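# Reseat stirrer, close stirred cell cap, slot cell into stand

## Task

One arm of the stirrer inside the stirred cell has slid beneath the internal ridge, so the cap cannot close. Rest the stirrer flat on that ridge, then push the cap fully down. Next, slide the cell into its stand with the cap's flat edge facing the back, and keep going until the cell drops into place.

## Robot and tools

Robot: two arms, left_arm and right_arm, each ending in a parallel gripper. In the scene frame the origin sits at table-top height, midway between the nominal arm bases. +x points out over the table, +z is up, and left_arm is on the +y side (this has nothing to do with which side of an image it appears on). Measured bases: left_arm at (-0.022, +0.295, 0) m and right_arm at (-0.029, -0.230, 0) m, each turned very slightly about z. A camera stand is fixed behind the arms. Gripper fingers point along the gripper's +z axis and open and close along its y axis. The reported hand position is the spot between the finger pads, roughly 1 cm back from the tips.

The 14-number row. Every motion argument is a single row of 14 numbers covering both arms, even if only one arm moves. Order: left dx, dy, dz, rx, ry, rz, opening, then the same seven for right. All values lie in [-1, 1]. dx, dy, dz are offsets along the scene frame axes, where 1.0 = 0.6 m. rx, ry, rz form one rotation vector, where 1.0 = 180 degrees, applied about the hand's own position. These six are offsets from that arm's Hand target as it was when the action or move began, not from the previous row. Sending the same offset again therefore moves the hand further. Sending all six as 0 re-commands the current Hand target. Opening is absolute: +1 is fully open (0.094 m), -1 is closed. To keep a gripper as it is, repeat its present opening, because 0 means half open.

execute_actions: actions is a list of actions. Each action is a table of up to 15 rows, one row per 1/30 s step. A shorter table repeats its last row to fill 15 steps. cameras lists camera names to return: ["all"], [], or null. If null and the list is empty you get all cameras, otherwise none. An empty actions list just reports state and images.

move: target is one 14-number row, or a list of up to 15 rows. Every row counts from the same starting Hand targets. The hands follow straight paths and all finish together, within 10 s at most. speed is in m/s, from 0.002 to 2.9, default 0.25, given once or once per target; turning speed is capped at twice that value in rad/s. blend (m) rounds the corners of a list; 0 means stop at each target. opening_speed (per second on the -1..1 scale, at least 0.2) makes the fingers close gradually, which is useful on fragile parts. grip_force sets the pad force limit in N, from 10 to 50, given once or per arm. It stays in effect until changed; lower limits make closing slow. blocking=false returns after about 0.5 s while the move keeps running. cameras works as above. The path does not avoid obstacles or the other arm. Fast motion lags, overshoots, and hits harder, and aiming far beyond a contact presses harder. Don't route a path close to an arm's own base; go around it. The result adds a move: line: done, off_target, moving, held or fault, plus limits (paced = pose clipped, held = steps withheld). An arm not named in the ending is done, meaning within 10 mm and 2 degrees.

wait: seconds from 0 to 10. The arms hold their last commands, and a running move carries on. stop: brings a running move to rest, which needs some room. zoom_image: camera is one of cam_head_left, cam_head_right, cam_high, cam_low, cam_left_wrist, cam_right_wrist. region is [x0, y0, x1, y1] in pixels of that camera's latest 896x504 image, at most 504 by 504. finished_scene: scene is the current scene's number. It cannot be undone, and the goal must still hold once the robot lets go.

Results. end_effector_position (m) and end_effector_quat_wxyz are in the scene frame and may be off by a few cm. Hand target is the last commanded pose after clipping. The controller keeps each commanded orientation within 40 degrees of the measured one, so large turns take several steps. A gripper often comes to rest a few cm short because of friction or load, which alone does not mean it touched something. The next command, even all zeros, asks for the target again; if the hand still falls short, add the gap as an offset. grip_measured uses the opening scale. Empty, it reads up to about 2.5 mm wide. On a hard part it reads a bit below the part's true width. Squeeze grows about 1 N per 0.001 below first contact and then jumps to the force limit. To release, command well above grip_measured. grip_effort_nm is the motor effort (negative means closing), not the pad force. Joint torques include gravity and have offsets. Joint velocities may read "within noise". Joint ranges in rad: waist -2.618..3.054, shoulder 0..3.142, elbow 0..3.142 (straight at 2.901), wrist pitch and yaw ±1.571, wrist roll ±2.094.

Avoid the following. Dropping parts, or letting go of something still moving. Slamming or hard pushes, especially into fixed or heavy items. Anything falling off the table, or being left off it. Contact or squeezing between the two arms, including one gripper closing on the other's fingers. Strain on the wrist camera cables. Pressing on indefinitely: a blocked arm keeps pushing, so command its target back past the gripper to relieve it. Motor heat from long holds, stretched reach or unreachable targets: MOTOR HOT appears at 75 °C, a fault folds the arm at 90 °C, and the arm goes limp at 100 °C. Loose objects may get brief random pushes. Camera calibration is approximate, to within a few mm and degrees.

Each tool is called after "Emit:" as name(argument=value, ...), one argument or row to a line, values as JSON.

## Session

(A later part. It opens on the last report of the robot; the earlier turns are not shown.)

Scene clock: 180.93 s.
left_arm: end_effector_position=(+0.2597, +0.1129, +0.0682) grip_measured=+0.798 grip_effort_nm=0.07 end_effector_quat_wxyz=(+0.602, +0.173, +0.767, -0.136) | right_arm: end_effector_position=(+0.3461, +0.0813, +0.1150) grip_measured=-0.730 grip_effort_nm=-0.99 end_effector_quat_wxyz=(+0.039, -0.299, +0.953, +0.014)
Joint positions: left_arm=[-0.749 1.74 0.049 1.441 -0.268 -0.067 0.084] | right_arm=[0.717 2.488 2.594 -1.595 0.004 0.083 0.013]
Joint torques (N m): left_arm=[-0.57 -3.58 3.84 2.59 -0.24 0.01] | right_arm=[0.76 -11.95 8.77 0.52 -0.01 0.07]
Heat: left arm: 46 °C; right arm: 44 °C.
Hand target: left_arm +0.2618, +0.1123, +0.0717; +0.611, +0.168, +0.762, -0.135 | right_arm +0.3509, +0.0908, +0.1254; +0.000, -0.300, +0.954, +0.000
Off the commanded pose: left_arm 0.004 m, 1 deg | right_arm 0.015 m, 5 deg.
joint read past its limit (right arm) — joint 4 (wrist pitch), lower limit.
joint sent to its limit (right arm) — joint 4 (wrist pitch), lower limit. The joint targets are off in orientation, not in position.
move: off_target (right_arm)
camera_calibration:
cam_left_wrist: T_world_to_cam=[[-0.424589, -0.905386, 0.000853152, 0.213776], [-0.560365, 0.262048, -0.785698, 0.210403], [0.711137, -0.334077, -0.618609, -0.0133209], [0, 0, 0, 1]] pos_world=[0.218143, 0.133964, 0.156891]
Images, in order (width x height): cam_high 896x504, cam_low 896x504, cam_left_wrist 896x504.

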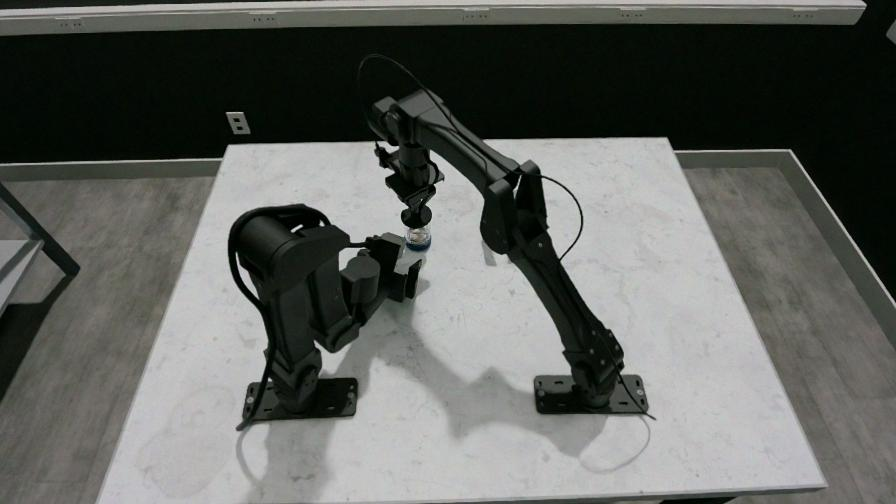

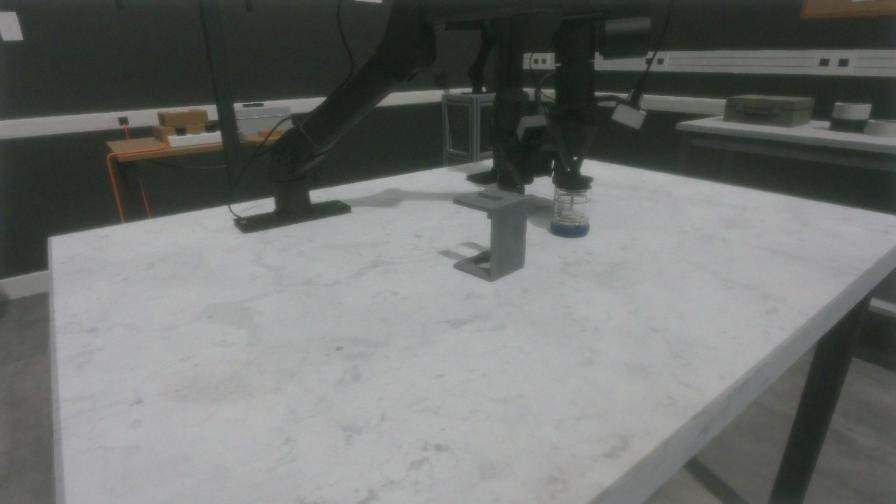

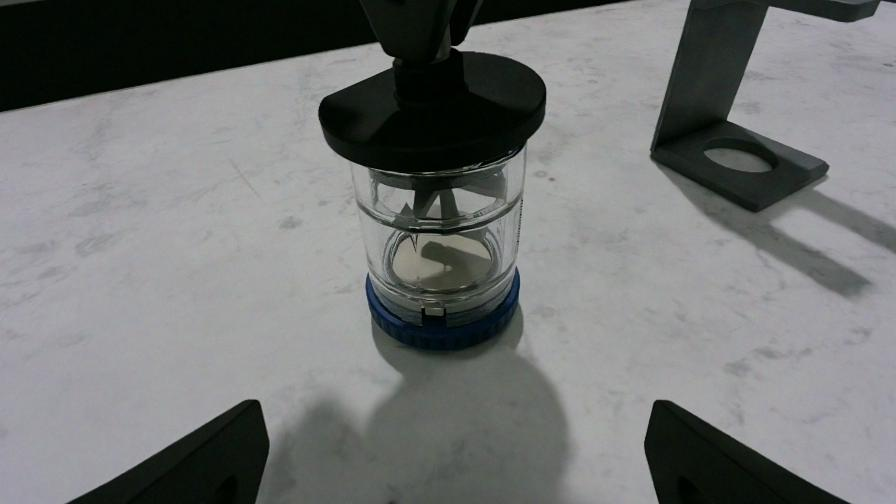

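Emit:
move(
  target=[0.078,-0.026,-0.03,0,0,0,0.8,0,0,0,0,0,0,-0.85],
  speed=0.06,
  cameras=["cam_left_wrist","cam_high","cam_low"],
)

Emit:
zoom_image(
  camera="cam_low",
  region=[470, 90, 650, 250],
)

Emit:
zoom_image(
  camera="cam_high",
  region=[330, 130, 480, 280],
)

Scene clock: 195.10 s.
left_arm: end_effector_position=(+0.3031, +0.0981, +0.0453) grip_measured=+0.798 grip_effort_nm=0.07 end_effector_quat_wxyz=(+0.592, +0.172, +0.776, -0.131) | right_arm: end_effector_position=(+0.3461, +0.0813, +0.1150) grip_measured=-0.730 grip_effort_nm=-0.99 end_effector_quat_wxyz=(+0.039, -0.299, +0.953, +0.014)
Joint positions: left_arm=[-0.669 1.957 0.227 1.457 -0.196 -0.054 0.084] | right_arm=[0.717 2.488 2.594 -1.595 0.004 0.083 0.013]
Joint torques (N m): left_arm=[0.49 -5.19 4.15 2.9 -0.03 0.12] | right_arm=[0.59 -11.82 8.77 0.5 -0.03 0.08]
Heat: left arm: 49 °C; right arm: 44 °C.
Hand target: left_arm +0.3085, +0.0967, +0.0537; +0.611, +0.168, +0.762, -0.135 | right_arm +0.3509, +0.0908, +0.1254; +0.000, -0.300, +0.954, +0.000
Off the commanded pose: left_arm 0.010 m, 3 deg | right_arm 0.015 m, 5 deg.
joint read past its limit (right arm) — joint 4 (wrist pitch), lower limit.
joint sent to its limit (right arm) — joint 4 (wrist pitch), lower limit. The joint targets are off in orientation, not in position.
move: off_target (left_arm, right_arm)
camera_calibration:
cam_left_wrist: T_world_to_cam=[[-0.418082, -0.908409, 0.00074736, 0.217103], [-0.581267, 0.266887, -0.7687, 0.225642], [0.698094, -0.321814, -0.639609, -0.0595323], [0, 0, 0, 1]] pos_world=[0.263484, 0.117839, 0.135211]
Images, in order (width x height): cam_high 896x504, cam_low 896x504, cam_left_wrist 896x504.

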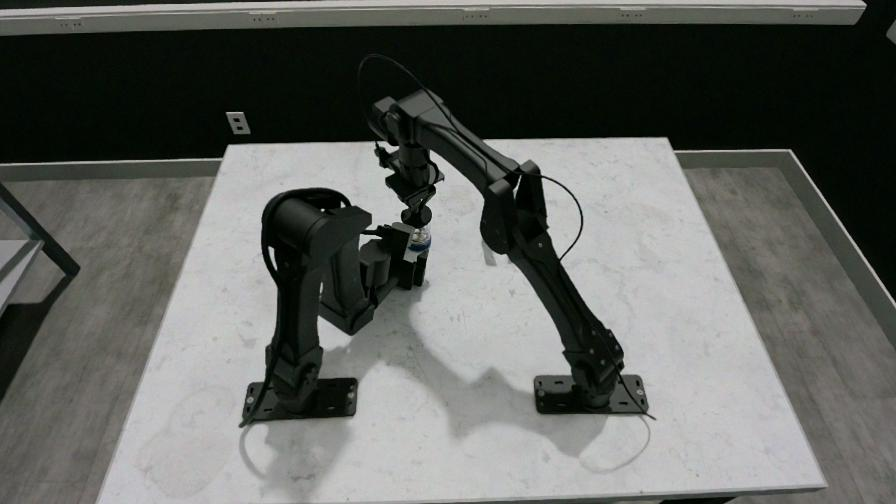

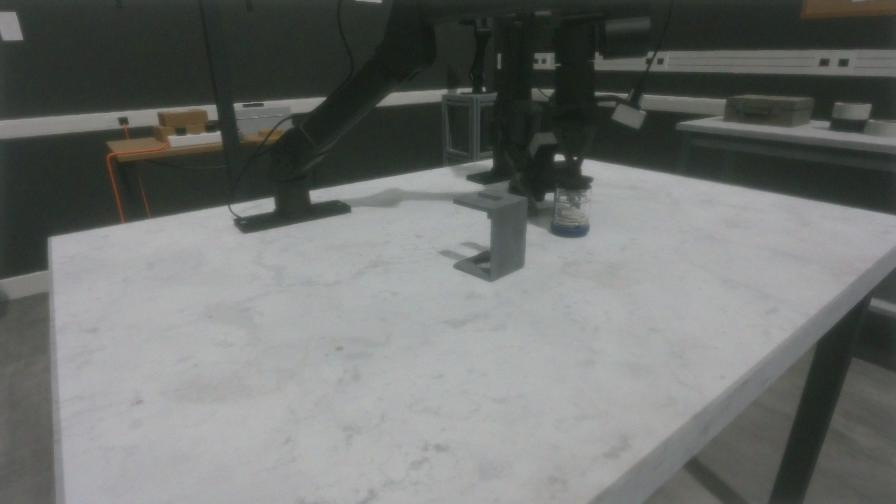

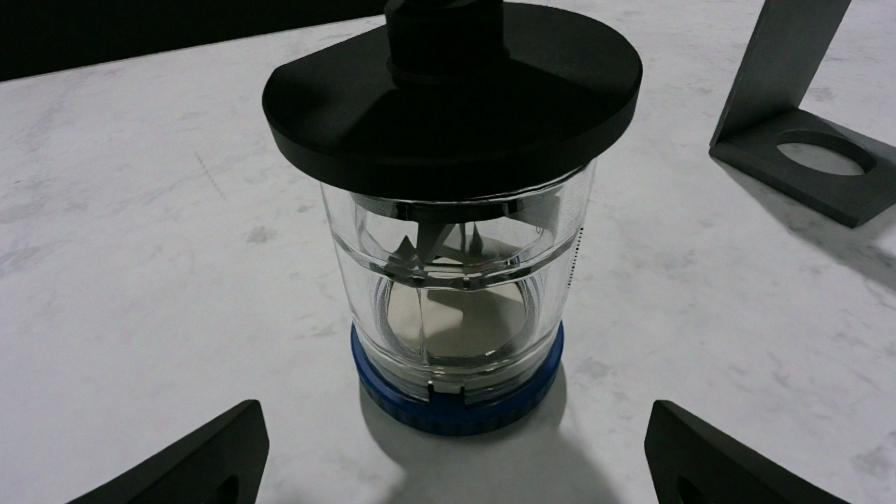

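Scaled by 2.800 from the camera's 896x504 image, which has a finer 1280x720 frame.

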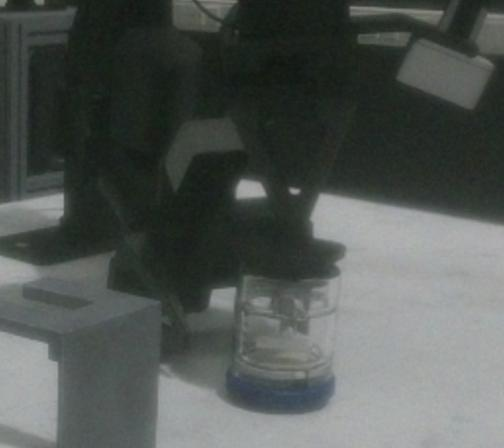

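Scaled by 3.360 from the camera's 896x504 image, which has a finer 1280x720 frame.

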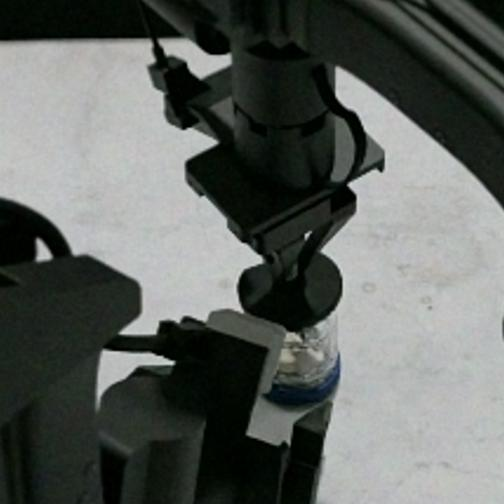

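Emit:
move(
  target=[0.0225,-0.0107,0,0,0,0,0.8,0,0,0,0,0,0,-0.85],
  speed=0.06,
  cameras=["cam_low","cam_high","cam_left_wrist"],
)

Emit:
zoom_image(
  camera="cam_low",
  region=[470, 90, 650, 250],
)

Emit:
zoom_image(
  camera="cam_high",
  region=[330, 130, 480, 280],
)

Scene clock: 226.97 s.
left_arm: end_effector_position=(+0.3185, +0.0901, +0.0549) grip_measured=+0.798 grip_effort_nm=0.08 end_effector_quat_wxyz=(+0.607, +0.168, +0.765, -0.138) | right_arm: end_effector_position=(+0.3461, +0.0813, +0.1150) grip_measured=-0.730 grip_effort_nm=-0.99 end_effector_quat_wxyz=(+0.039, -0.299, +0.953, +0.014)
Joint positions: left_arm=[-0.656 1.97 0.285 1.453 -0.183 -0.051 0.084] | right_arm=[0.717 2.488 2.594 -1.595 0.004 0.083 0.013]
Joint torques (N m): left_arm=[0.53 -5.55 4.48 2.48 -0.05 0.11] | right_arm=[0.66 -11.73 8.77 0.52 0 0.11]
Heat: left arm: 50 °C; right arm: 44 °C.
Hand target: left_arm +0.3221, +0.0902, +0.0537; +0.611, +0.168, +0.762, -0.135 | right_arm +0.3509, +0.0908, +0.1254; +0.000, -0.300, +0.954, +0.000
Off the commanded pose: left_arm 0.004 m, 1 deg | right_arm 0.015 m, 5 deg.
joint read past its limit (right arm) — joint 4 (wrist pitch), lower limit.
joint sent to its limit (right arm) — joint 4 (wrist pitch), lower limit. The joint targets are off in orientation, not in position.
move: off_target (right_arm)
camera_calibration:
cam_left_wrist: T_world_to_cam=[[-0.418567, -0.908141, 0.00905021, 0.215939], [-0.555653, 0.248196, -0.793504, 0.239027], [0.718367, -0.337163, -0.608498, -0.073526], [0, 0, 0, 1]] pos_world=[0.276019, 0.111987, 0.142974]
Images, in order (width x height): cam_high 896x504, cam_low 896x504, cam_left_wrist 896x504.

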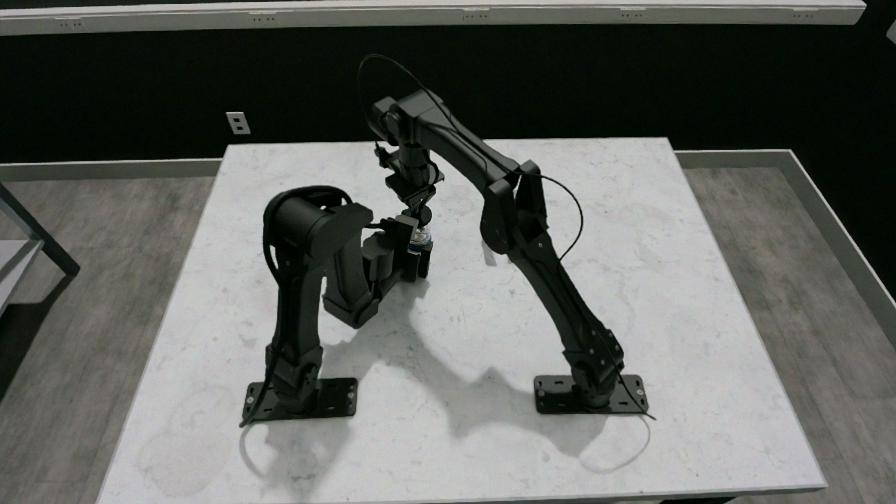

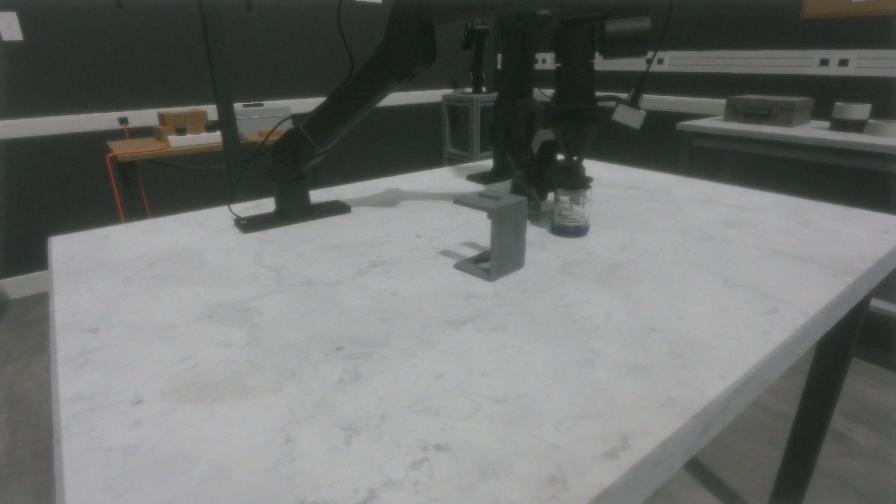

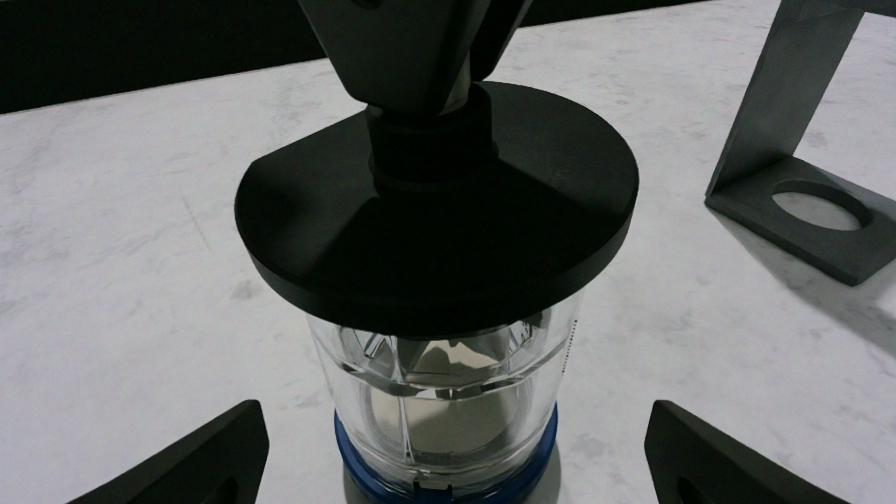

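Scaled by 2.800 from the camera's 896x504 image, which has a finer 1280x720 frame.

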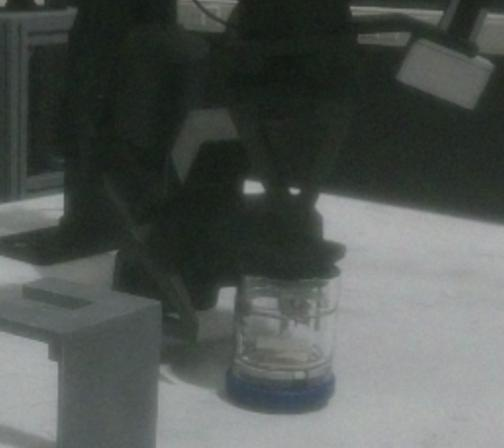

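Scaled by 3.360 from the camera's 896x504 image, which has a finer 1280x720 frame.

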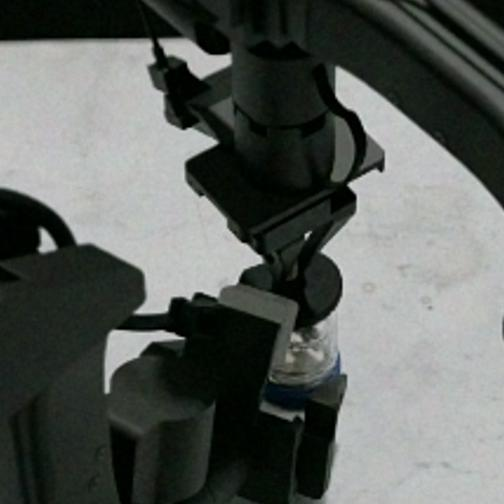

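Emit:
move(
  target=[0.028,-0.014,0,0,0,0,0.8,0,0,0,0,0,0,-0.85],
  speed=0.06,
  cameras=["cam_low","cam_high","cam_left_wrist"],
)

Emit:
zoom_image(
  camera="cam_high",
  region=[330, 130, 480, 280],
)

Scene clock: 236.80 s.
left_arm: end_effector_position=(+0.3361, +0.0808, +0.0624) grip_measured=+0.798 grip_effort_nm=0.08 end_effector_quat_wxyz=(+0.617, +0.164, +0.756, -0.143) | right_arm: end_effector_position=(+0.3461, +0.0813, +0.1150) grip_measured=-0.730 grip_effort_nm=-0.99 end_effector_quat_wxyz=(+0.039, -0.299, +0.953, +0.014)
Joint positions: left_arm=[-0.644 1.987 0.359 1.427 -0.171 -0.048 0.084] | right_arm=[0.717 2.488 2.594 -1.595 0.004 0.083 0.013]
Joint torques (N m): left_arm=[0.53 -5.94 4.98 2.18 -0.03 0.12] | right_arm=[0.75 -11.81 8.76 0.49 0.02 0.06]
Heat: left arm: 49 °C; right arm: 45 °C.
Hand target: left_arm +0.3388, +0.0819, +0.0538; +0.611, +0.168, +0.762, -0.135 | right_arm +0.3509, +0.0908, +0.1254; +0.000, -0.300, +0.954, +0.000
Off the commanded pose: left_arm 0.009 m, 1 deg | right_arm 0.015 m, 5 deg.
joint read past its limit (right arm) — joint 4 (wrist pitch), lower limit.
joint sent to its limit (right arm) — joint 4 (wrist pitch), lower limit. The joint targets are off in orientation, not in position.
move: off_target (right_arm)
camera_calibration:
cam_left_wrist: T_world_to_cam=[[-0.419031, -0.907849, 0.0149502, 0.214565], [-0.536638, 0.234344, -0.810619, 0.252946], [0.732416, -0.347697, -0.585384, -0.0900082], [0, 0, 0, 1]] pos_world=[0.291573, 0.104221, 0.149145]
Images, in order (width x height): cam_high 896x504, cam_low 896x504, cam_left_wrist 896x504.

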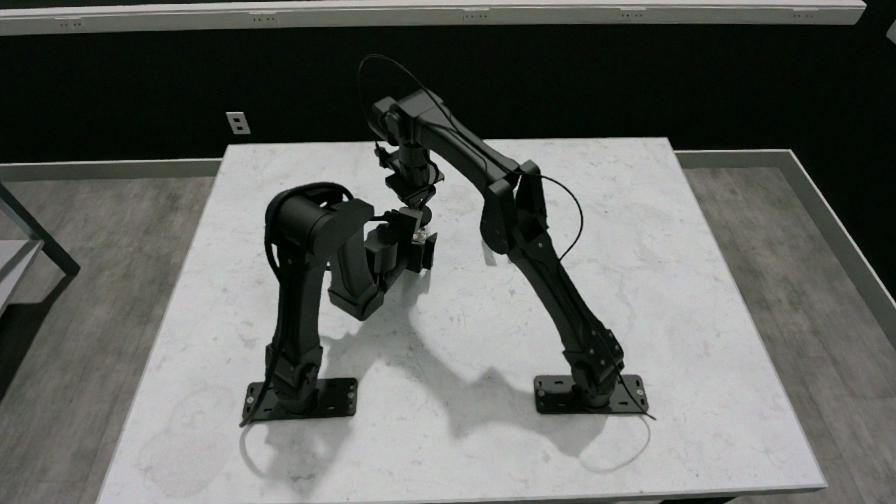

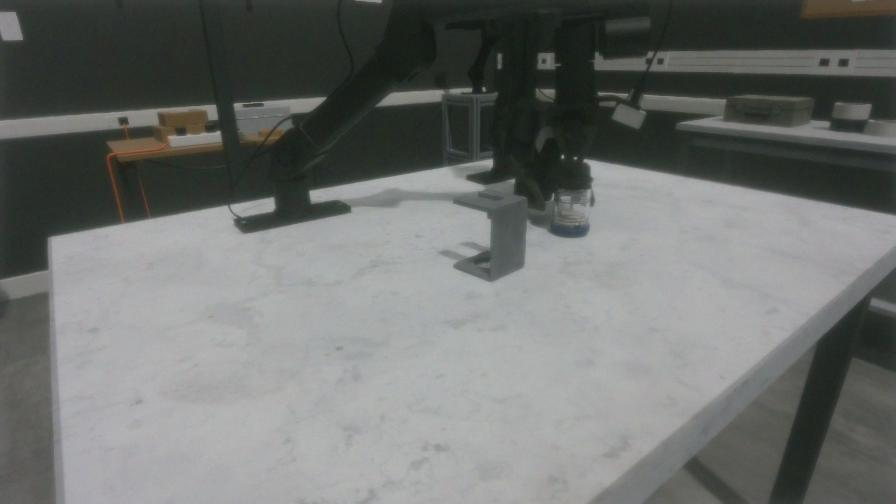

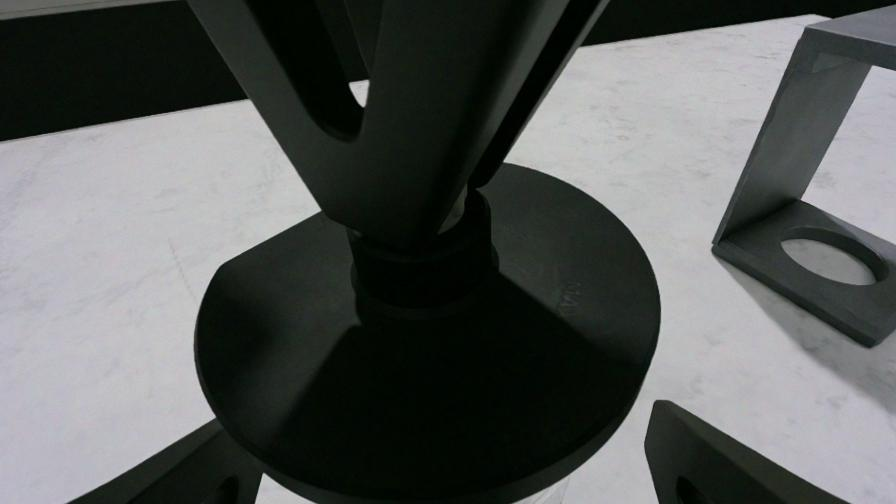

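Scaled by 3.360 from the camera's 896x504 image, which has a finer 1280x720 frame.

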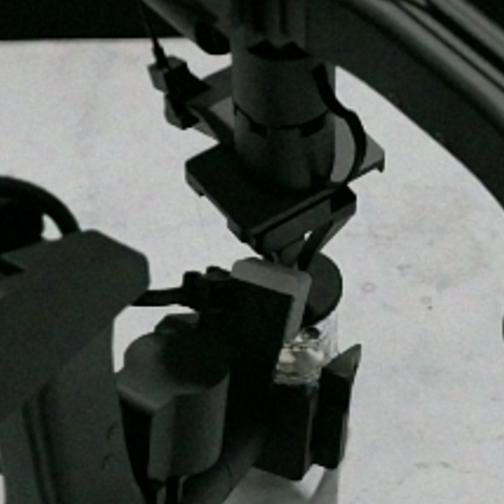

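Emit:
move(
  target=[0,0,0,0,0,0,0.05,0,0,0,0,0,0,-0.85],
  grip_force=[30,50],
  cameras=["cam_low","cam_high","cam_left_wrist"],
)

Emit:
zoom_image(
  camera="cam_low",
  region=[470, 90, 650, 250],
)

Scene clock: 246.83 s.
left_arm: end_effector_position=(+0.3362, +0.0812, +0.0620) grip_measured=+0.242 grip_effort_nm=-0.62 end_effector_quat_wxyz=(+0.617, +0.164, +0.757, -0.142) | right_arm: end_effector_position=(+0.3461, +0.0813, +0.1150) grip_measured=-0.730 grip_effort_nm=-0.99 end_effector_quat_wxyz=(+0.039, -0.299, +0.953, +0.014)
Joint positions: left_arm=[-0.643 1.987 0.359 1.425 -0.171 -0.048 0.058] | right_arm=[0.717 2.488 2.594 -1.595 0.004 0.083 0.013]
Joint torques (N m): left_arm=[0.46 -5.97 4.96 2.18 -0.03 0.12] | right_arm=[0.77 -11.75 8.79 0.51 -0.01 0.04]
Heat: left arm: 49 °C; right arm: 45 °C.
Hand target: left_arm +0.3388, +0.0819, +0.0537; +0.611, +0.168, +0.762, -0.135 | right_arm +0.3509, +0.0908, +0.1254; +0.000, -0.300, +0.954, +0.000
Off the commanded pose: left_arm 0.009 m, 1 deg | right_arm 0.015 m, 5 deg.
joint read past its limit (right arm) — joint 4 (wrist pitch), lower limit.
joint sent to its limit (right arm) — joint 4 (wrist pitch), lower limit. The joint targets are off in orientation, not in position.
grip_force (N): 30, 50
move: off_target (right_arm)
camera_calibration:
cam_left_wrist: T_world_to_cam=[[-0.418297, -0.908193, 0.0146013, 0.2148], [-0.538108, 0.234828, -0.809503, 0.252874], [0.731756, -0.34647, -0.586934, -0.089991], [0, 0, 0, 1]] pos_world=[0.291775, 0.104519, 0.148747]
Images, in order (width x height): cam_high 896x504, cam_low 896x504, cam_left_wrist 896x504.

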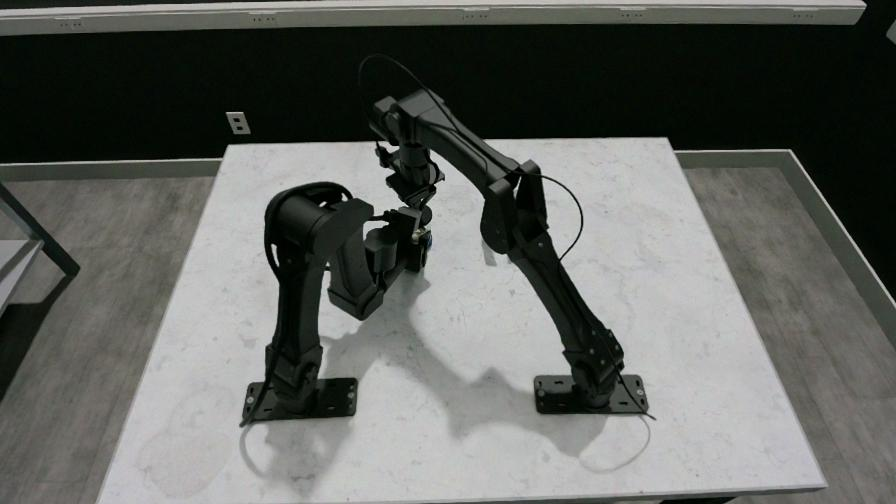

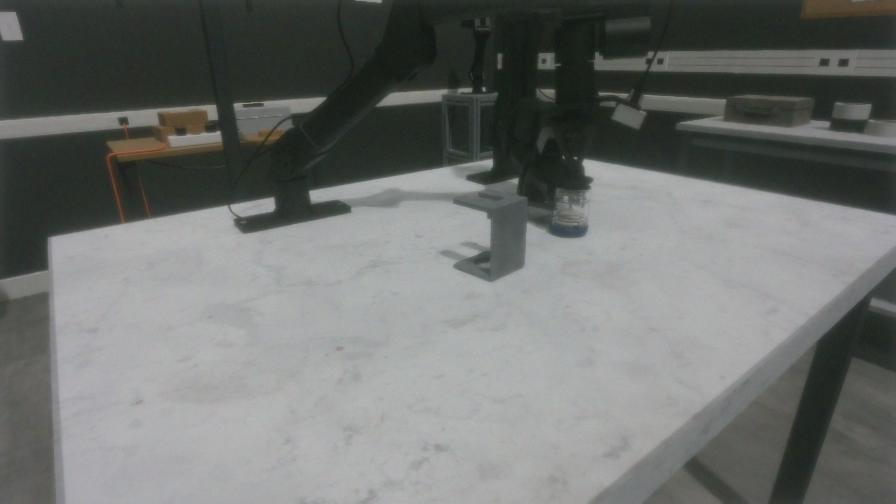

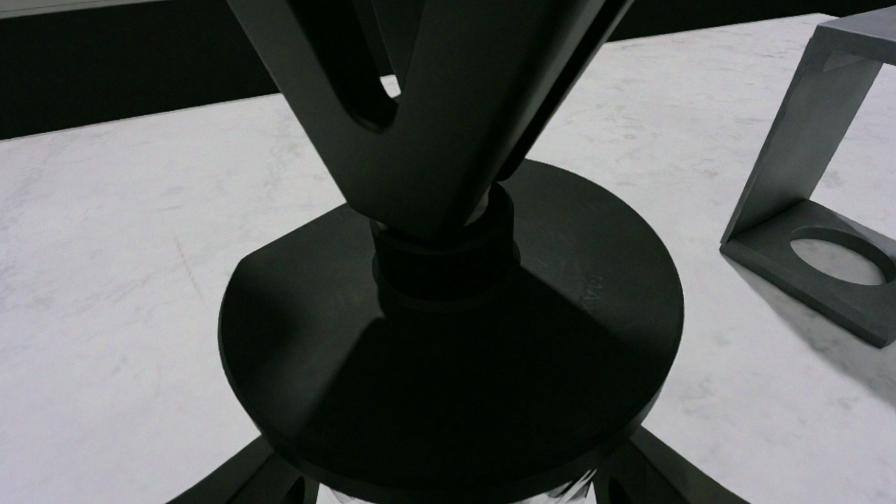

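Scaled by 2.800 from the camera's 896x504 image, which has a finer 1280x720 frame.

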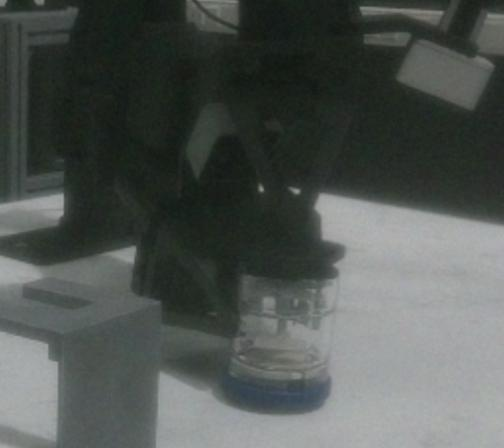

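Emit:
move(
  target=[0,0,0,0,0,0,0.05,0,0,0.035,0,0,0,-0.85],
  grip_force=[35,50],
  speed=0.05,
  cameras=["cam_low"],
)

Emit:
zoom_image(
  camera="cam_low",
  region=[470, 90, 650, 250],
)

Scene clock: 254.97 s.
left_arm: end_effector_position=(+0.3362, +0.0812, +0.0620) grip_measured=+0.236 grip_effort_nm=-0.77 end_effector_quat_wxyz=(+0.617, +0.164, +0.757, -0.142) | right_arm: end_effector_position=(+0.3461, +0.0813, +0.1150) grip_measured=-0.730 grip_effort_nm=-0.99 end_effector_quat_wxyz=(+0.039, -0.299, +0.953, +0.014)
Joint positions: left_arm=[-0.643 1.987 0.359 1.425 -0.171 -0.048 0.058] | right_arm=[0.717 2.488 2.594 -1.595 0.004 0.083 0.013]
Joint torques (N m): left_arm=[0.43 -6.01 4.94 2.18 -0.03 0.12] | right_arm=[0.75 -15.31 8.65 0.54 -0.03 0.07]
Heat: left arm: 50 °C; right arm: 45 °C.
Hand target: left_arm +0.3388, +0.0819, +0.0537; +0.611, +0.168, +0.762, -0.135 | right_arm +0.3509, +0.0908, +0.1464; +0.000, -0.300, +0.954, +0.000
Off the commanded pose: left_arm 0.009 m, 1 deg | right_arm 0.033 m, 5 deg.
joint read past its limit (right arm) — joint 4 (wrist pitch), lower limit.
joint sent to its limit (right arm) — joint 4 (wrist pitch), lower limit. The joint targets are off in orientation, not in position.
grip_force (N): 35, 50
move: off_target (right_arm)
Images, in order (width x height): cam_low 896x504.

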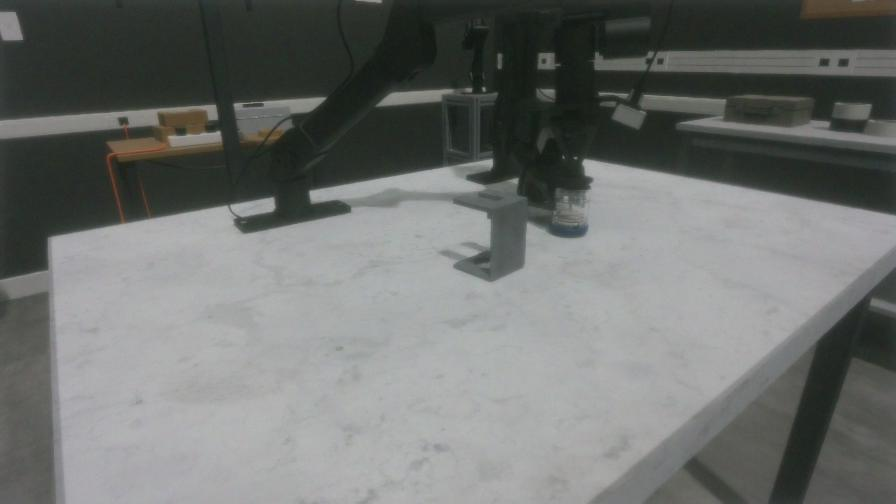

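Scaled by 2.800 from the camera's 896x504 image, which has a finer 1280x720 frame.

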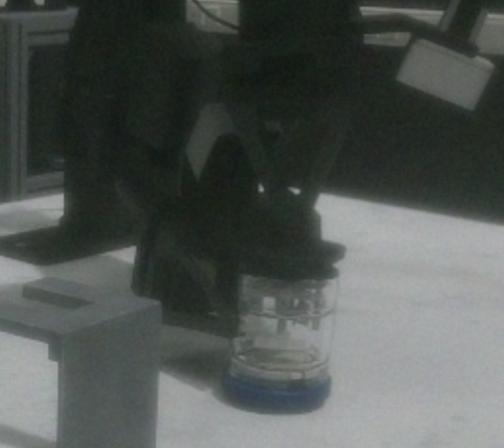

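Emit:
move(
  target=[0,0,0,0,0,0,0.05,0,0,0.02,0,0,0,-0.87],
  speed=0.05,
)

Emit:
move(
  target=[0,0,0,0,0,0,0.05,0,0,0.015,0,0,0,-0.88],
  speed=0.05,
  cameras=["cam_low"],
)

Emit:
zoom_image(
  camera="cam_low",
  region=[470, 90, 650, 250],
)

Scene clock: 262.20 s.
left_arm: end_effector_position=(+0.3362, +0.0812, +0.0620) grip_measured=+0.236 grip_effort_nm=-0.77 end_effector_quat_wxyz=(+0.617, +0.164, +0.757, -0.142) | right_arm: end_effector_position=(+0.3461, +0.0813, +0.1150) grip_measured=-0.730 grip_effort_nm=-0.99 end_effector_quat_wxyz=(+0.039, -0.299, +0.953, +0.014)
Joint positions: left_arm=[-0.643 1.987 0.359 1.425 -0.171 -0.048 0.058] | right_arm=[0.717 2.488 2.594 -1.595 0.004 0.083 0.013]
Joint torques (N m): left_arm=[0.42 -5.98 4.93 2.2 -0.02 0.12] | right_arm=[0.73 -17.16 8.83 0.53 -0.03 0.06]
Heat: left arm: 50 °C; right arm: 46 °C.
Hand target: left_arm +0.3388, +0.0819, +0.0537; +0.611, +0.168, +0.762, -0.135 | right_arm +0.3509, +0.0908, +0.1584; +0.000, -0.300, +0.954, +0.000
Off the commanded pose: left_arm 0.009 m, 1 deg | right_arm 0.045 m, 5 deg.
joint read past its limit (right arm) — joint 4 (wrist pitch), lower limit.
joint sent to its limit (right arm) — joint 4 (wrist pitch), lower limit. The joint targets are off in orientation, not in position.
grip_force (N): 35, 50
move: off_target (right_arm)

Scene clock: 264.43 s.
left_arm: end_effector_position=(+0.3377, +0.0801, +0.0653) grip_measured=+0.236 grip_effort_nm=-0.77 end_effector_quat_wxyz=(+0.621, +0.163, +0.753, -0.144) | right_arm: end_effector_position=(+0.3462, +0.0813, +0.1193) grip_measured=-0.730 grip_effort_nm=-1.00 end_effector_quat_wxyz=(+0.043, -0.299, +0.953, +0.015)
Joint positions: left_arm=[-0.643 1.987 0.363 1.433 -0.17 -0.047 0.058] | right_arm=[0.717 2.479 2.594 -1.595 0.004 0.083 0.013]
Joint torques (N m): left_arm=[0.46 -6.06 4.46 2.08 -0.03 0.11] | right_arm=[0.61 -17.83 8.99 0.51 -0.01 0.05]
Heat: left arm: 50 °C; right arm: 47 °C.
Hand target: left_arm +0.3388, +0.0818, +0.0538; +0.611, +0.168, +0.762, -0.135 | right_arm +0.3509, +0.0908, +0.1673; +0.000, -0.300, +0.954, +0.000
Off the commanded pose: left_arm 0.012 m, 2 deg | right_arm 0.049 m, 5 deg.
joint read past its limit (right arm) — joint 4 (wrist pitch), lower limit.
joint sent to its limit (right arm) — joint 4 (wrist pitch), lower limit. The joint targets are off in orientation, not in position.
grip_force (N): 35, 50
move: off_target (left_arm, right_arm)
Images, in order (width x height): cam_low 896x504.

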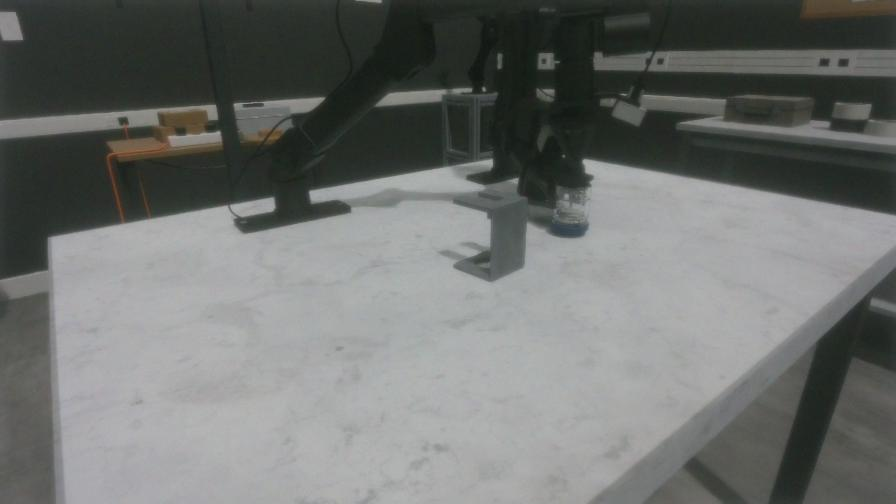

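Scaled by 2.800 from the camera's 896x504 image, which has a finer 1280x720 frame.

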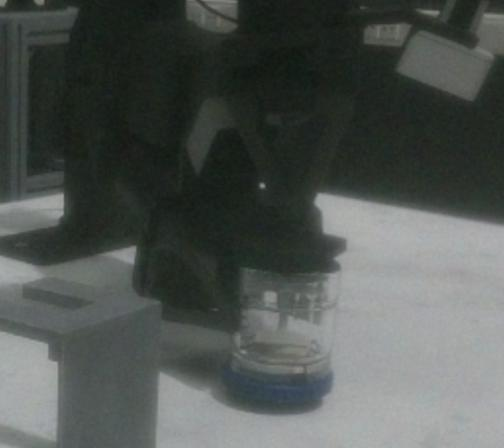

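Emit:
move(
  target=[0,0,-0.05,0,0,0,0.0,0,0,0,0,0,0,-0.88],
  speed=0.06,
  grip_force=[50,50],
  cameras=["cam_low"],
)

Emit:
zoom_image(
  camera="cam_low",
  region=[470, 90, 650, 250],
)

Scene clock: 270.43 s.
left_arm: end_effector_position=(+0.3494, +0.0745, +0.0553) grip_measured=+0.223 grip_effort_nm=-1.04 end_effector_quat_wxyz=(+0.628, +0.160, +0.749, -0.139) | right_arm: end_effector_position=(+0.3486, +0.0833, +0.1370) grip_measured=-0.730 grip_effort_nm=-0.99 end_effector_quat_wxyz=(+0.065, -0.299, +0.952, +0.024)
Joint positions: left_arm=[-0.643 2.085 0.419 1.489 -0.183 -0.04 0.057] | right_arm=[0.717 2.453 2.615 -1.595 0.004 0.083 0.013]
Joint torques (N m): left_arm=[0.4 -0.5 0.59 3.15 0.1 -0.01] | right_arm=[0.68 -15.34 7.87 0.6 0 0.09]
Heat: left arm: 50 °C; right arm: 51 °C.
Hand target: left_arm +0.3388, +0.0819, +0.0237; +0.611, +0.168, +0.762, -0.135 | right_arm +0.3509, +0.0909, +0.1673; +0.000, -0.300, +0.954, +0.000
Off the commanded pose: left_arm 0.034 m, 3 deg | right_arm 0.031 m, 8 deg.
joint read past its limit (right arm) — joint 4 (wrist pitch), lower limit.
joint sent to its limit (right arm) — joint 4 (wrist pitch), lower limit. The joint targets are off in orientation, not in position.
move: off_target (left_arm, right_arm)
Images, in order (width x height): cam_low 896x504.

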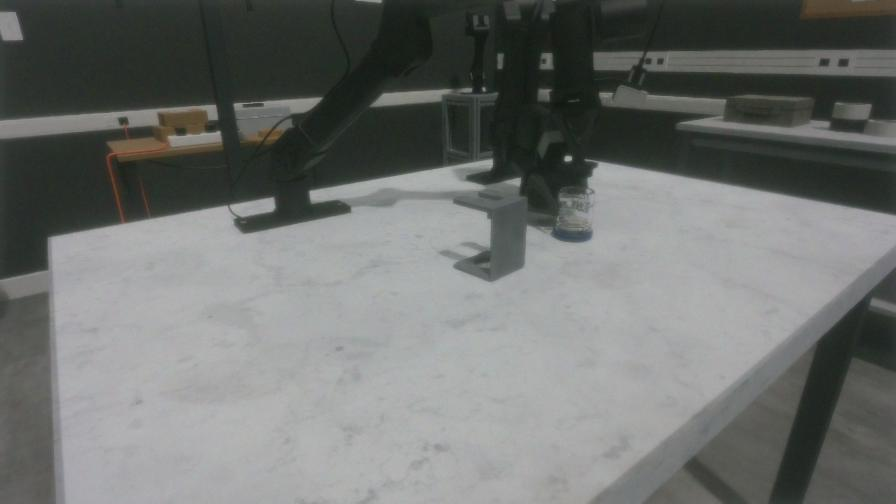

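Scaled by 2.800 from the camera's 896x504 image, which has a finer 1280x720 frame.

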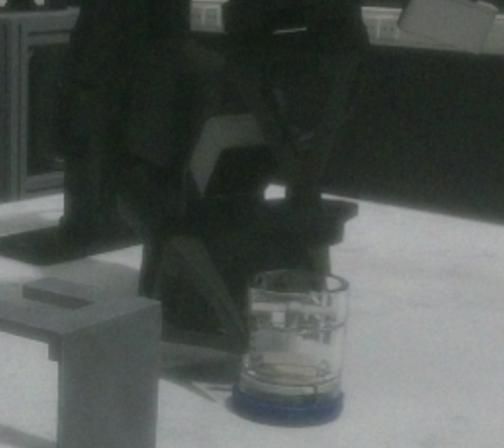

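Emit:
move(
  target=[0.015,-0.01,0.045,0,0,0,0.1,0,0,0.08,0,0,0,-0.88],
  speed=0.08,
)

Emit:
move(
  target=[0,0,0,0,0,0,0.5,0,-0.18,0.0,0,0,0,-0.88],
  speed=0.12,
  cameras=["cam_low","cam_high","cam_left_wrist","cam_right_wrist"],
)

Emit:
zoom_image(
  camera="cam_low",
  region=[470, 90, 650, 250],
)

Emit:
zoom_image(
  camera="cam_high",
  region=[330, 130, 480, 280],
)

Scene clock: 279.53 s.
left_arm: end_effector_position=(+0.3500, +0.0725, +0.0579) grip_measured=+0.223 grip_effort_nm=-1.05 end_effector_quat_wxyz=(+0.625, +0.163, +0.751, -0.141) | right_arm: end_effector_position=(+0.3530, +0.0829, +0.1732) grip_measured=-0.730 grip_effort_nm=-0.99 end_effector_quat_wxyz=(+0.111, -0.297, +0.948, +0.034)
Joint positions: left_arm=[-0.643 2.06 0.424 1.451 -0.175 -0.04 0.057] | right_arm=[0.717 2.396 2.649 -1.593 0.022 0.083 0.013]
Joint torques (N m): left_arm=[0.57 -10.04 3.04 1.79 0.03 0.02] | right_arm=[0.8 -16.38 8.51 0.75 -0.12 0.04]
Heat: left arm: 54 °C; right arm: 51 °C.
Hand target: left_arm +0.3478, +0.0759, +0.0507; +0.611, +0.168, +0.762, -0.135 | right_arm +0.3508, +0.0908, +0.2153; +0.000, -0.300, +0.954, +0.000
Off the commanded pose: left_arm 0.008 m, 2 deg | right_arm 0.043 m, 13 deg.
joint read past its limit (right arm) — joint 4 (wrist pitch), lower limit.
joint sent to its limit (right arm) — joint 4 (wrist pitch), lower limit. The joint targets are off in orientation, not in position.
move: off_target (right_arm)

Scene clock: 281.57 s.
left_arm: end_effector_position=(+0.3484, +0.0725, +0.0504) grip_measured=+0.498 grip_effort_nm=0.08 end_effector_quat_wxyz=(+0.613, +0.169, +0.759, -0.138) | right_arm: end_effector_position=(+0.3531, -0.0146, +0.1965) grip_measured=-0.730 grip_effort_nm=-0.99 end_effector_quat_wxyz=(+0.083, -0.297, +0.951, +0.019)
Joint positions: left_arm=[-0.643 2.06 0.424 1.42 -0.17 -0.04 0.07] | right_arm=[0.535 2.16 2.351 -1.591 -0.003 -0.095 0.013]
Joint velocities: left_arm=[-0.007 -0.017 -0.007 -0.198 0.007 0.066 -0.001] | right_arm=[within noise]
Joint torques (N m): left_arm=[0.55 -10.06 3.06 2.07 -0.03 0.01] | right_arm=[-0.32 -13.49 4.88 0.62 0.01 -0.06]
Heat: left arm: 54 °C; right arm: 51 °C.
Hand target: left_arm +0.3478, +0.0759, +0.0507; +0.611, +0.168, +0.762, -0.135 | right_arm +0.3509, -0.0172, +0.2153; +0.000, -0.300, +0.954, +0.000
Off the commanded pose: left_arm 0.003 m, 1 deg | right_arm 0.019 m, 10 deg.
joint read past its limit (right arm) — joint 4 (wrist pitch), lower limit.
joint sent to its limit (right arm) — joint 4 (wrist pitch), lower limit. The joint targets are off in orientation, not in position.
move: off_target (right_arm)
camera_calibration:
cam_left_wrist: T_world_to_cam=[[-0.420465, -0.907298, 0.00452198, 0.213319], [-0.542341, 0.247333, -0.802928, 0.252332], [0.727376, -0.340055, -0.596059, -0.107162], [0, 0, 0, 1]] pos_world=[0.30449, 0.0946926, 0.137765]
cam_right_wrist: T_world_to_cam=[[0.579825, -0.814322, 0.0261357, -0.223184], [-0.788189, -0.552517, 0.271079, 0.254325], [-0.206305, -0.177778, -0.962202, 0.348775], [0, 0, 0, 1]] pos_world=[0.401817, 0.0207798, 0.272483]
Images, in order (width x height): cam_high 896x504, cam_low 896x504, cam_left_wrist 896x504, cam_right_wrist 896x504.

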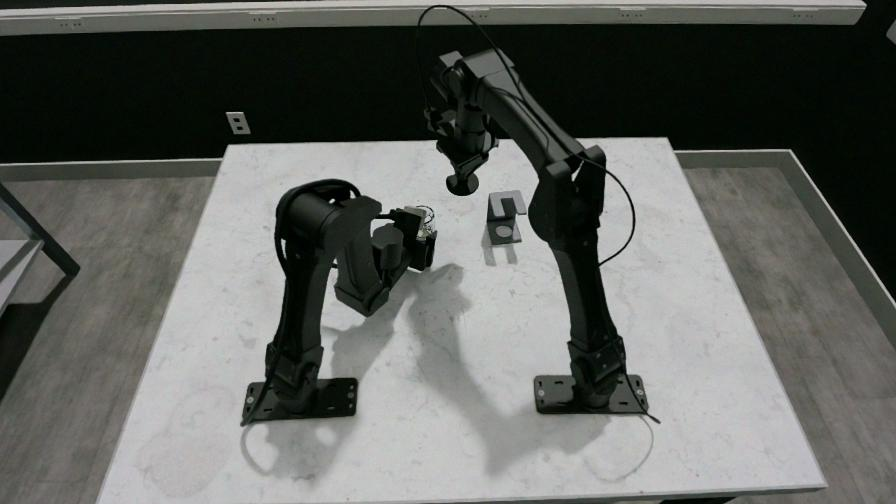

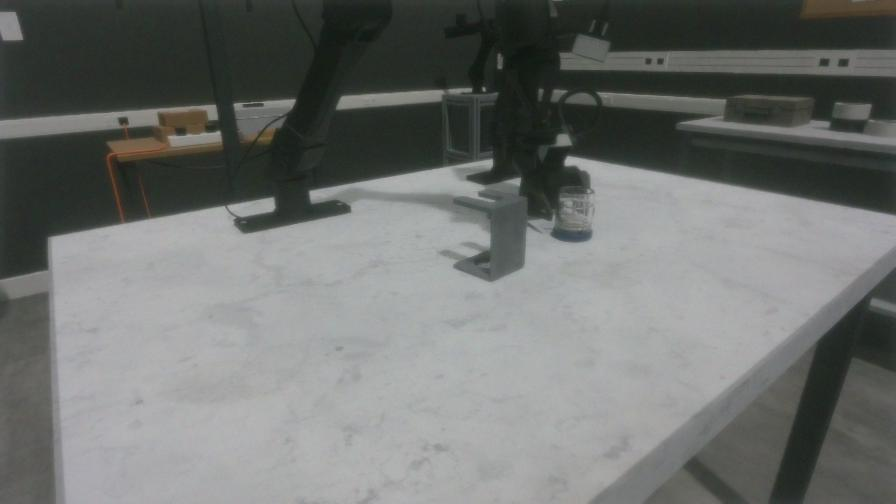

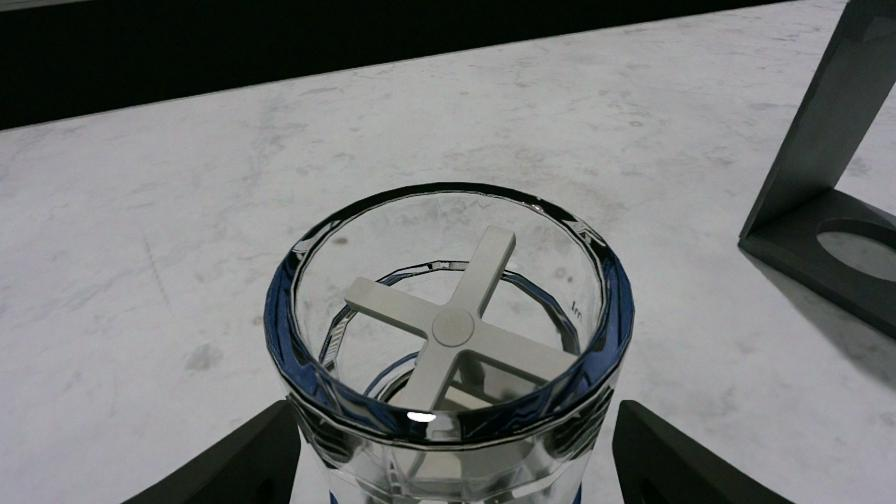

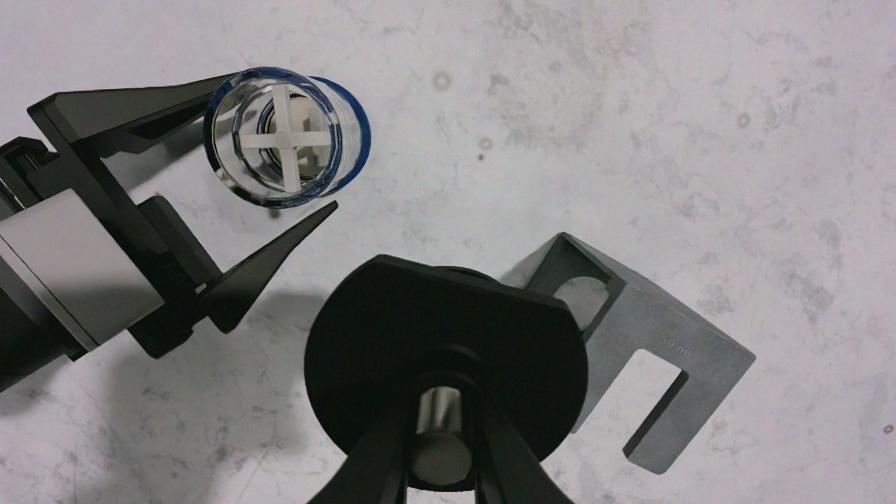

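Scaled by 2.800 from the camera's 896x504 image, which has a finer 1280x720 frame.

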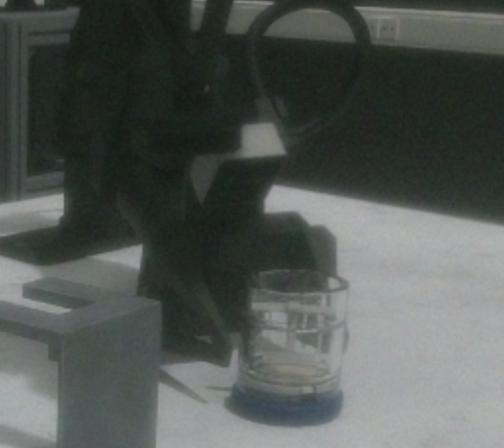

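Scaled by 3.360 from the camera's 896x504 image, which has a finer 1280x720 frame.

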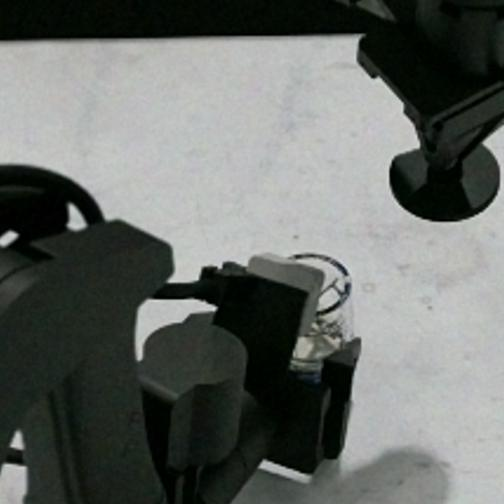

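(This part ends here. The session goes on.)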